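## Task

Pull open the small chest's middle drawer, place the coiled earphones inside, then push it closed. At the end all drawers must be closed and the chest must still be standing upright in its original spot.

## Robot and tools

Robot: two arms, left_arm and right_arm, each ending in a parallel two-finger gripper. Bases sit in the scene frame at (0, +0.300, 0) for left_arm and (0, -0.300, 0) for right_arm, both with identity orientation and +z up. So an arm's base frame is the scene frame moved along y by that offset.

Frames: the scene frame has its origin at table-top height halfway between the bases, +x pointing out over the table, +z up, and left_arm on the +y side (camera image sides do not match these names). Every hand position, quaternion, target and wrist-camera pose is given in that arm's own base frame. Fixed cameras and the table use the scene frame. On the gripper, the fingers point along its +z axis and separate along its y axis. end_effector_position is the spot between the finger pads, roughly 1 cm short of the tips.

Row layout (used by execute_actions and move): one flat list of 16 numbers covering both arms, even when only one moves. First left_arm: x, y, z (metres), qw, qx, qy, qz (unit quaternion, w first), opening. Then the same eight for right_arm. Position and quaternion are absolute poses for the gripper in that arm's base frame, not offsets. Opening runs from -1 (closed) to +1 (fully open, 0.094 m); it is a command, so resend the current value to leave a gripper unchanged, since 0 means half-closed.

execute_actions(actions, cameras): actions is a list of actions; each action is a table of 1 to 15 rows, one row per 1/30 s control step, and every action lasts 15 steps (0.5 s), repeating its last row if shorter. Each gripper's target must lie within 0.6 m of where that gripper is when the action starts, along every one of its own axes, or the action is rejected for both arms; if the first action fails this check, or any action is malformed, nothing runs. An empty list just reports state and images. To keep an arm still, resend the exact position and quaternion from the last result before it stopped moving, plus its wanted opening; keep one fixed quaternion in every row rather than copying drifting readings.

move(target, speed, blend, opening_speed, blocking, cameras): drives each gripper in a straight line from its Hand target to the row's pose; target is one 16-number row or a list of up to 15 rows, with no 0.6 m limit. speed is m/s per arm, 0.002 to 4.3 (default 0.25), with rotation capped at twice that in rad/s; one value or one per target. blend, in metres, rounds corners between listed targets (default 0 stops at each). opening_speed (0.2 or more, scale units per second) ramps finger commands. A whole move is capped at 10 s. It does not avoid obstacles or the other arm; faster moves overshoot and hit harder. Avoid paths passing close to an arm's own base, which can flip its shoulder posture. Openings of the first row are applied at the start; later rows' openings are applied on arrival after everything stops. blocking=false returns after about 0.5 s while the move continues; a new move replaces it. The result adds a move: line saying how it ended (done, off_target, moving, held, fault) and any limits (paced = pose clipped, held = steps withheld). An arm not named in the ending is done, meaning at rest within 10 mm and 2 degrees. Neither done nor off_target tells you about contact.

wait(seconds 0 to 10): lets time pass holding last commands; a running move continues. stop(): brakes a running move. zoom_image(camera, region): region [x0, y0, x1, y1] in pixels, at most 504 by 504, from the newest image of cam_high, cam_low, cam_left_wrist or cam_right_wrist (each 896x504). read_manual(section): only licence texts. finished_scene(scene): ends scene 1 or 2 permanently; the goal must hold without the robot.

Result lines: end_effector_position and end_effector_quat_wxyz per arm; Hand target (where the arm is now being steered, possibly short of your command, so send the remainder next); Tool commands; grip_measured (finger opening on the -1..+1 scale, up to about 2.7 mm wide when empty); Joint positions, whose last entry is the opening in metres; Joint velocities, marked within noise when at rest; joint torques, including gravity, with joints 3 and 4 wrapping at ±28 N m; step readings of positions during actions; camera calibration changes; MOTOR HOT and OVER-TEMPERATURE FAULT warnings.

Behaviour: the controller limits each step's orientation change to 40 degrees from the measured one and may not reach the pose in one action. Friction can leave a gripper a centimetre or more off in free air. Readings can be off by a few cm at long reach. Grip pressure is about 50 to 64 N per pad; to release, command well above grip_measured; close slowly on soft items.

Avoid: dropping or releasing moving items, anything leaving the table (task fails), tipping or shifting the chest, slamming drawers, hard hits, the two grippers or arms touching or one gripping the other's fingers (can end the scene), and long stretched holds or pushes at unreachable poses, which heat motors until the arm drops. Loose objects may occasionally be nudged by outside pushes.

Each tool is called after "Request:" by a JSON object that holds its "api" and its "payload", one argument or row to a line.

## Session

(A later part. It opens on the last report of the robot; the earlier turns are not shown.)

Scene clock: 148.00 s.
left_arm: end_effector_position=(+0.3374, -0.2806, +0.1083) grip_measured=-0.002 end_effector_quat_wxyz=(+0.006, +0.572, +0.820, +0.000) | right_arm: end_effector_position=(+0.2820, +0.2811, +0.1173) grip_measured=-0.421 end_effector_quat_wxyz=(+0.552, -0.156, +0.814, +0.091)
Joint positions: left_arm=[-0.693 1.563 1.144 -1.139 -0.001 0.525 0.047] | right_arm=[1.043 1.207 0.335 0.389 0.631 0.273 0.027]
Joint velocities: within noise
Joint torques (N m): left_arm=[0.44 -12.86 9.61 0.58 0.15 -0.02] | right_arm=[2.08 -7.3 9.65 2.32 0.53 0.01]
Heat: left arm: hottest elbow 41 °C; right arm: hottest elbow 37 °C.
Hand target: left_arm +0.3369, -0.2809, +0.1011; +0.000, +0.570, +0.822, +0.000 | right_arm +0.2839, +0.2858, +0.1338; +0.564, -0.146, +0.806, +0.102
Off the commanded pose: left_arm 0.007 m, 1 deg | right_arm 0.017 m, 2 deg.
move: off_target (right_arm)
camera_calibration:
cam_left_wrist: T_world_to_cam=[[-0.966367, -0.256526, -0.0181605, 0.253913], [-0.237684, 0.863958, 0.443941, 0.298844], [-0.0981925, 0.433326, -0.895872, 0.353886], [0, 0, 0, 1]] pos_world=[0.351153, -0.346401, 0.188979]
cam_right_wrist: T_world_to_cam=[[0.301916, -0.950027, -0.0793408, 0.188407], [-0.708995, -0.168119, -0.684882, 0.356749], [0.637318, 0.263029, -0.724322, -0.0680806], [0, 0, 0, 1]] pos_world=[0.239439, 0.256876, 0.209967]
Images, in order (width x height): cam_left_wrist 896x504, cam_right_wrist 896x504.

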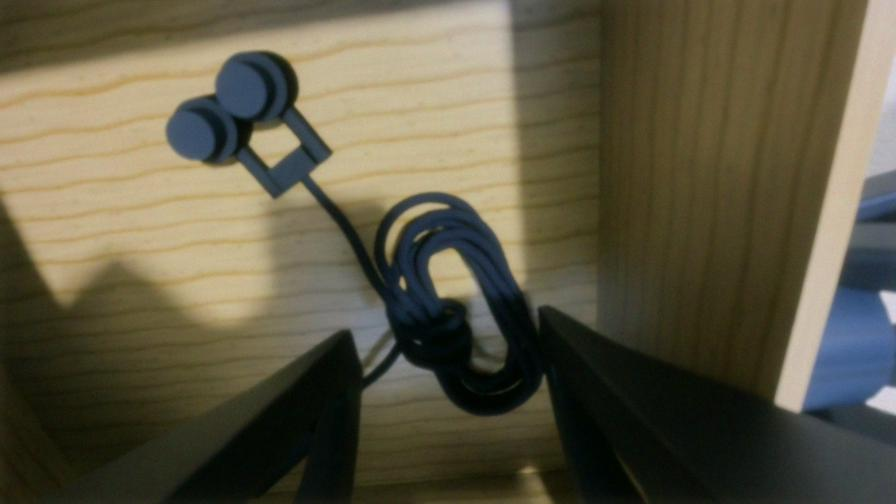

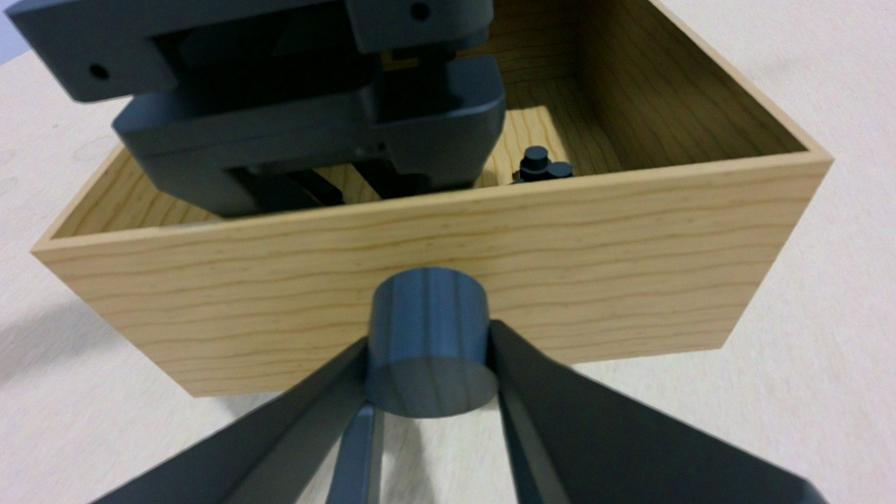

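Request:
{"api": "move", "payload": {
  "target": [
    [0.340,-0.282,0.19,0,0.570,0.8216,0,0.0, 0.2839,0.2859,0.134,0.5644,-0.1458,0.8061,0.1021,-0.5],
    [0.345,-0.280,0.33,0,0.570,0.8216,0,0.0, 0.2839,0.2859,0.134,0.5644,-0.1458,0.8061,0.1021,-0.5]
  ],
  "speed": [0.07,0.2],
  "blend": [0.03,0]
}}

Scene clock: 152.13 s.
left_arm: end_effector_position=(+0.3375, -0.2775, +0.3079) grip_measured=-0.002 end_effector_quat_wxyz=(-0.012, +0.570, +0.822, +0.002) | right_arm: end_effector_position=(+0.2801, +0.2811, +0.1163) grip_measured=-0.421 end_effector_quat_wxyz=(+0.551, -0.158, +0.814, +0.092)
Joint positions: left_arm=[-0.688 1.501 1.608 -1.702 -0.003 0.525 0.047] | right_arm=[1.047 1.206 0.332 0.389 0.632 0.275 0.027]
Joint velocities: within noise
Joint torques (N m): left_arm=[0.97 -14.39 15.08 -0.06 0.21 0.12] | right_arm=[1.61 -7.3 9.96 2.29 0.53 -0.01]
Heat: left arm: hottest elbow 41 °C; right arm: hottest elbow 37 °C.
Hand target: left_arm +0.3443, -0.2794, +0.3294; +0.012, +0.570, +0.822, -0.001 | right_arm +0.2838, +0.2858, +0.1338; +0.564, -0.146, +0.806, +0.102
Off the commanded pose: left_arm 0.023 m, 1 deg | right_arm 0.019 m, 3 deg.
joint sent to its limit (left arm) — joint 4 (wrist pitch), lower limit. The joint targets still meet the commanded pose.
move: off_target (left_arm, right_arm)
camera_calibration:
cam_left_wrist: T_world_to_cam=[[-0.965301, -0.261136, 0.00131672, 0.250917], [-0.229721, 0.851552, 0.471261, 0.193098], [-0.124184, 0.454607, -0.881993, 0.541774], [0, 0, 0, 1]] pos_world=[0.353849, -0.345204, 0.386511]
cam_right_wrist: T_world_to_cam=[[0.304694, -0.949135, -0.0794026, 0.187821], [-0.709617, -0.170613, -0.683619, 0.355573], [0.6353, 0.26464, -0.725507, -0.067437], [0, 0, 0, 1]] pos_world=[0.237935, 0.256779, 0.209064]

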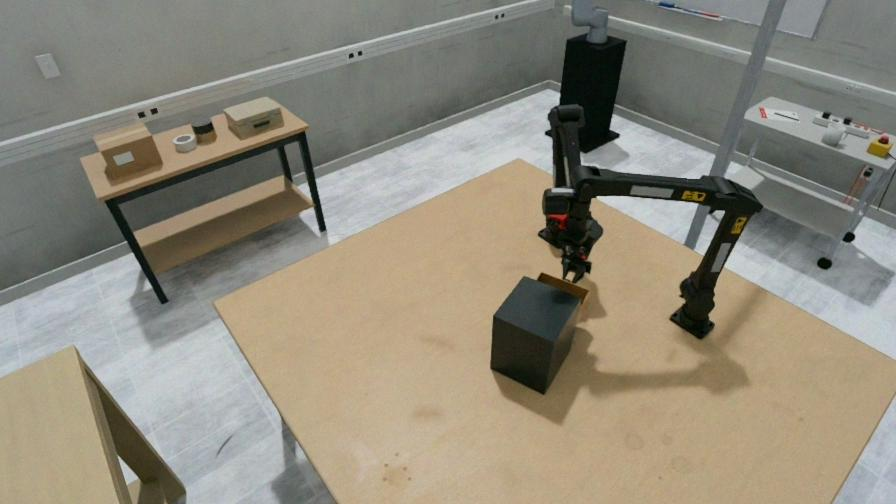

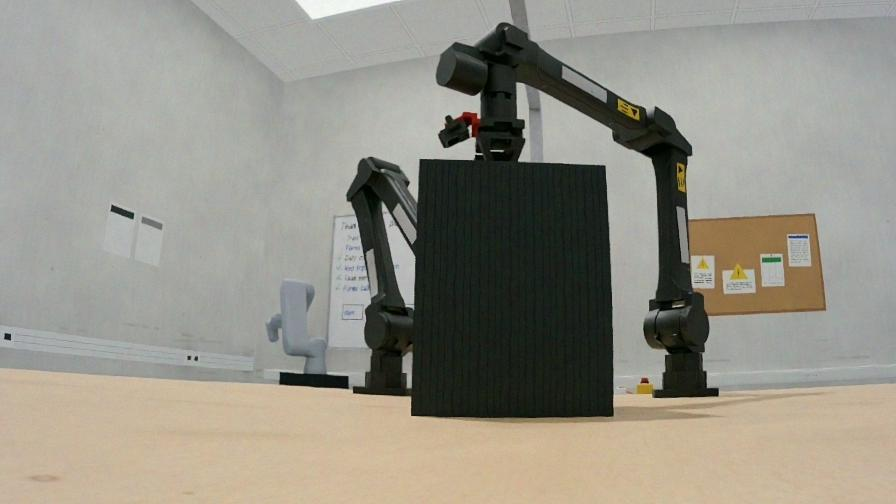

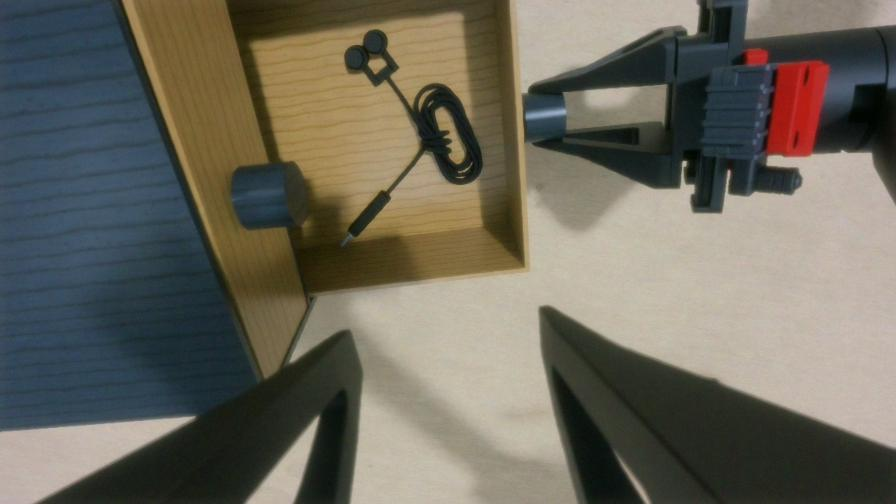

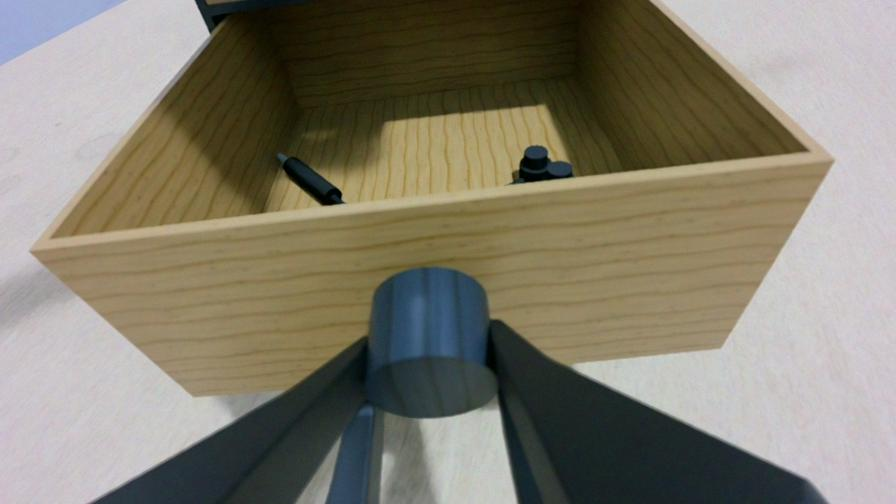

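Request:
{"api": "move", "payload": {
  "target": [0.30,-0.06,0.30,0,0.570,0.8216,0,0.0, 0.4245,0.3384,0.134,0.5644,-0.1458,0.8061,0.1021,-0.5],
  "speed": 0.1
}}

Scene clock: 157.23 s.
left_arm: end_effector_position=(+0.3010, -0.0606, +0.2969) grip_measured=-0.002 end_effector_quat_wxyz=(-0.010, +0.567, +0.823, -0.003) | right_arm: end_effector_position=(+0.4063, +0.3252, +0.1149) grip_measured=-0.421 end_effector_quat_wxyz=(+0.545, -0.153, +0.819, +0.093)
Joint positions: left_arm=[-0.199 1.158 1.257 -1.691 -0.003 1.008 0.047] | right_arm=[0.811 1.516 0.616 0.461 0.42 0.173 0.027]
Joint velocities: within noise
Joint torques (N m): left_arm=[0.73 -9.41 10.36 0.61 0.25 0.12] | right_arm=[0.85 -8.18 12.82 3.25 0.03 -0.11]
Heat: left arm: hottest elbow 41 °C; right arm: hottest elbow 38 °C.
Hand target: left_arm +0.3000, -0.0600, +0.3000; +0.000, +0.570, +0.822, +0.000 | right_arm +0.4232, +0.3371, +0.1344; +0.564, -0.146, +0.806, +0.102
Off the commanded pose: left_arm 0.003 m, 1 deg | right_arm 0.030 m, 3 deg.
move: off_target (right_arm)
camera_calibration:
cam_left_wrist: T_world_to_cam=[[-0.963655, -0.267077, 0.00632566, 0.269912], [-0.233951, 0.855092, 0.462692, 0.00915274], [-0.128983, 0.444395, -0.886497, 0.431076], [0, 0, 0, 1]] pos_world=[0.317845, -0.127307, 0.376205]
cam_right_wrist: T_world_to_cam=[[0.296863, -0.950787, -0.0887489, 0.195918], [-0.721016, -0.162241, -0.673657, 0.452353], [0.626105, 0.263973, -0.733696, -0.155332], [0, 0, 0, 1]] pos_world=[0.365247, 0.30067, 0.208151]

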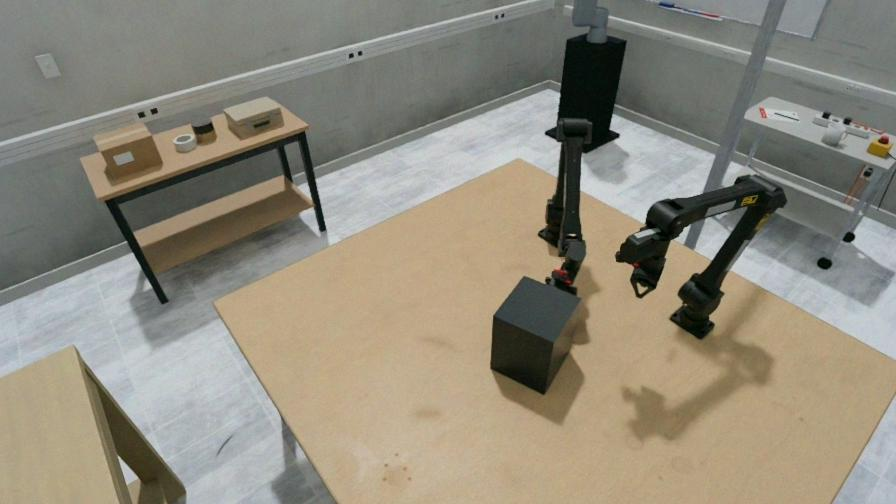

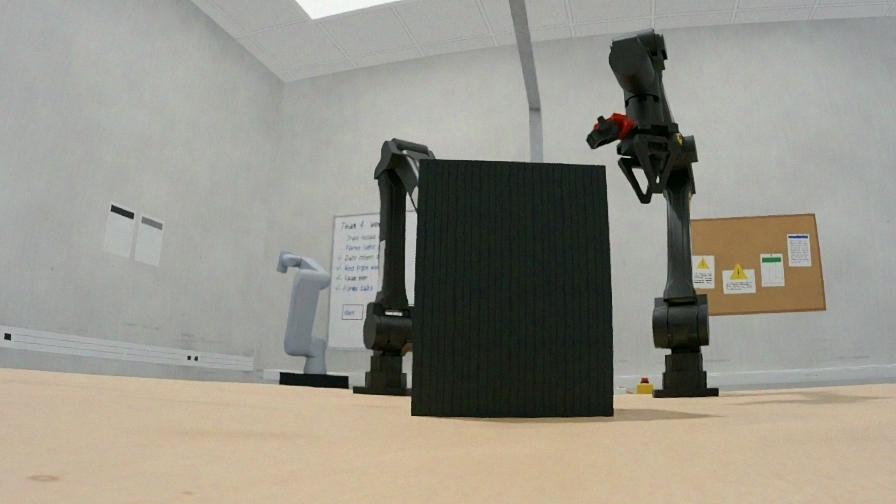

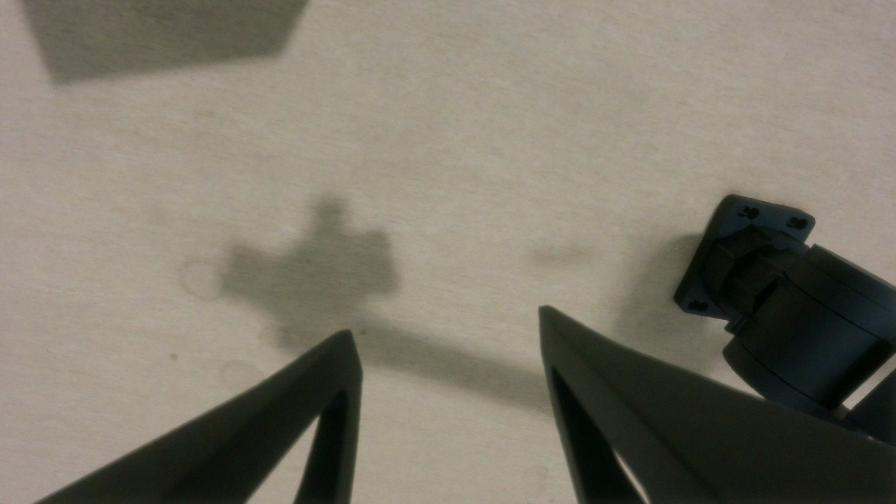

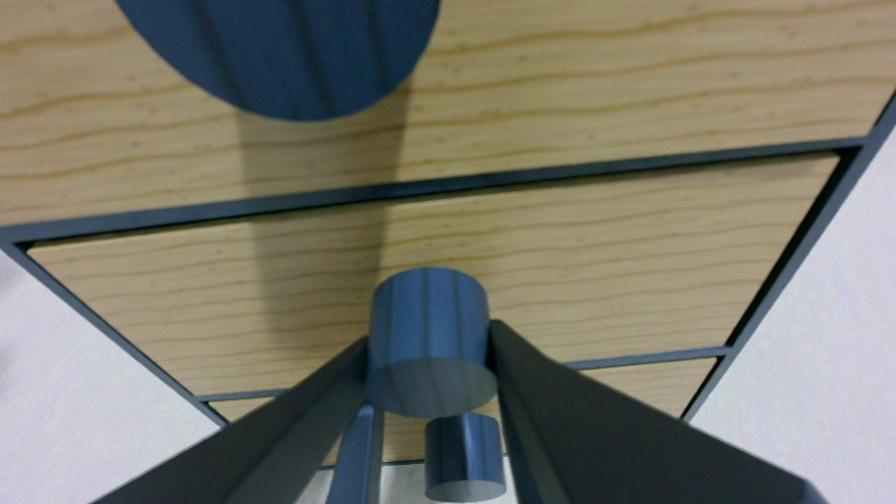

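Request:
{"api": "move", "payload": {
  "target": [
    [0.30,-0.06,0.30,0,0.570,0.8216,0,0.0, 0.4235,0.338,0.134,0.5644,-0.1458,0.8061,0.1021,0.7],
    [0.30,-0.06,0.30,0,0.570,0.8216,0,0.0, 0.340,0.3068,0.16,0.5644,-0.1458,0.8061,0.1021,0.7],
    [0.30,-0.06,0.30,0,0.570,0.8216,0,0.0, 0.280,0.255,0.21,0.5644,-0.1458,0.8061,0.1021,0.7]
  ],
  "speed": 0.1,
  "opening_speed": 0.6,
  "blend": [0,0.03,0]
}}

Scene clock: 163.97 s.
left_arm: end_effector_position=(+0.3010, -0.0606, +0.2969) grip_measured=-0.002 end_effector_quat_wxyz=(-0.010, +0.568, +0.823, -0.003) | right_arm: end_effector_position=(+0.2825, +0.2537, +0.2101) grip_measured=+0.699 end_effector_quat_wxyz=(+0.567, -0.146, +0.805, +0.099)
Joint positions: left_arm=[-0.199 1.158 1.257 -1.691 -0.003 1.009 0.047] | right_arm=[0.989 0.851 0.414 0.017 0.592 0.238 0.08]
Joint velocities: within noise
Joint torques (N m): left_arm=[0.67 -9.41 10.35 0.61 0.25 0.11] | right_arm=[2.26 -3.37 11.25 1.85 0.27 0.08]
Heat: left arm: hottest elbow 42 °C; right arm: hottest elbow 39 °C.
Hand target: left_arm +0.3000, -0.0600, +0.3000; +0.000, +0.570, +0.822, +0.000 | right_arm +0.2800, +0.2549, +0.2100; +0.564, -0.146, +0.806, +0.102
Off the commanded pose: left_arm 0.003 m, 1 deg | right_arm 0.003 m, 0 deg.
move: done
camera_calibration:
cam_left_wrist: T_world_to_cam=[[-0.963962, -0.265965, 0.00632315, 0.270057], [-0.23296, 0.855339, 0.462737, 0.00882824], [-0.12848, 0.444588, -0.886473, 0.430918], [0, 0, 0, 1]] pos_world=[0.317745, -0.127307, 0.376205]
cam_right_wrist: T_world_to_cam=[[0.298308, -0.949175, -0.100393, 0.17477], [-0.689057, -0.141378, -0.710784, 0.409164], [0.660465, 0.281209, -0.69621, -0.0111061], [0, 0, 0, 1]] pos_world=[0.237137, 0.226858, 0.300641]

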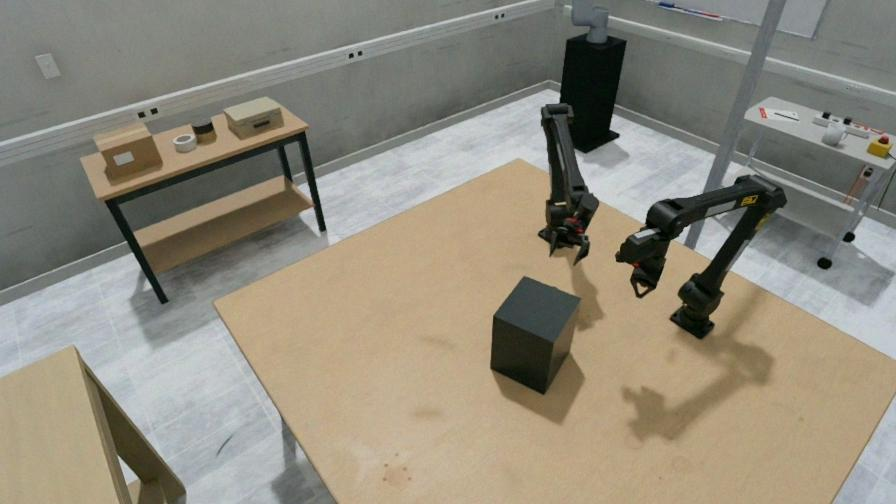

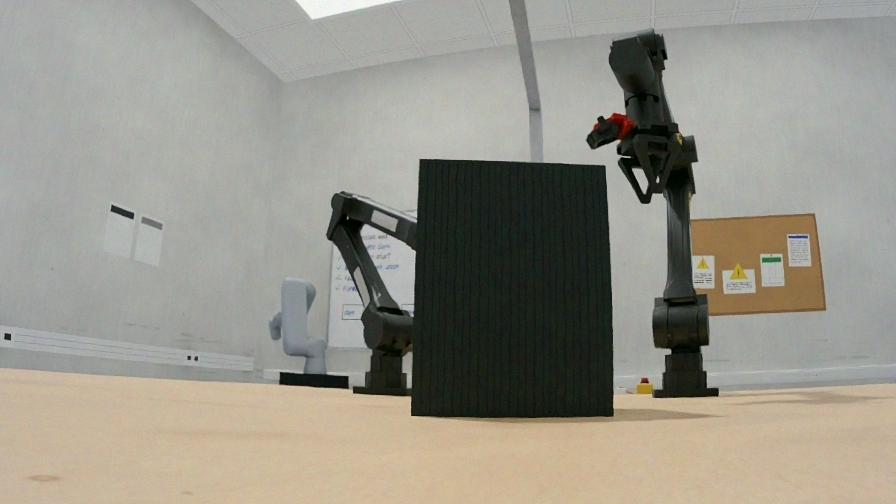

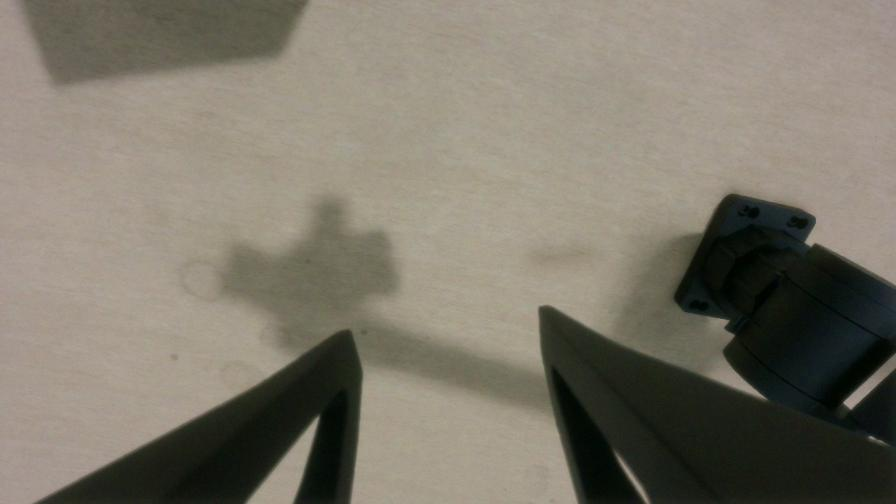

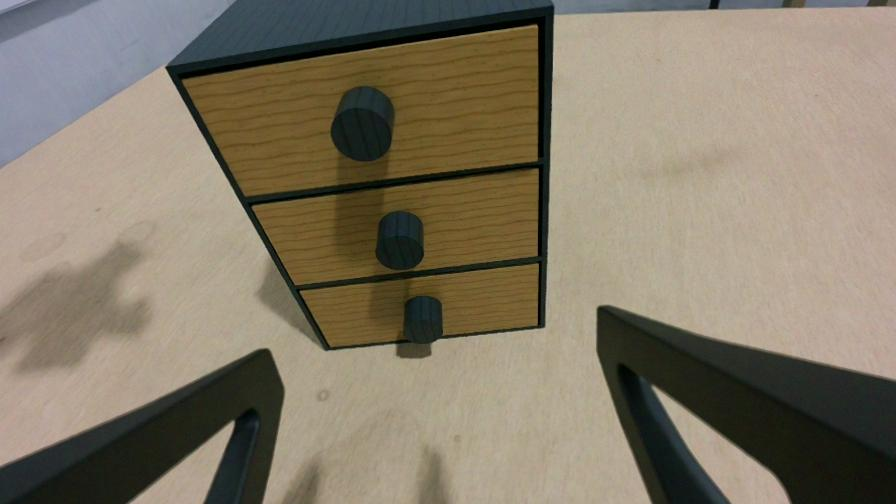

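Request:
{"api": "zoom_image", "payload": {
  "camera": "cam_right_wrist",
  "region": [160, 0, 580, 370]
}}

Scaled by 1.200 from the camera's 896x504 image, which has a finer 1280x720 frame.

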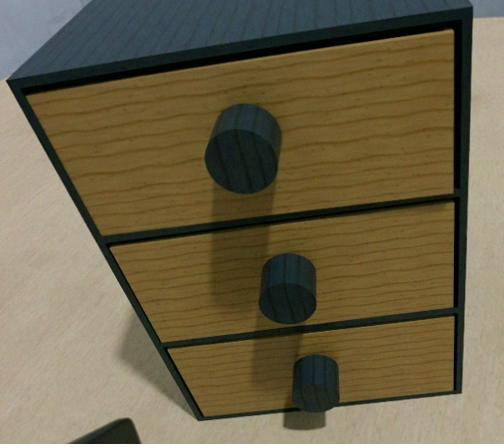

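Request:
{"api": "finished_scene", "payload": {
  "scene": 1
}}

The scene is finished: the task was done.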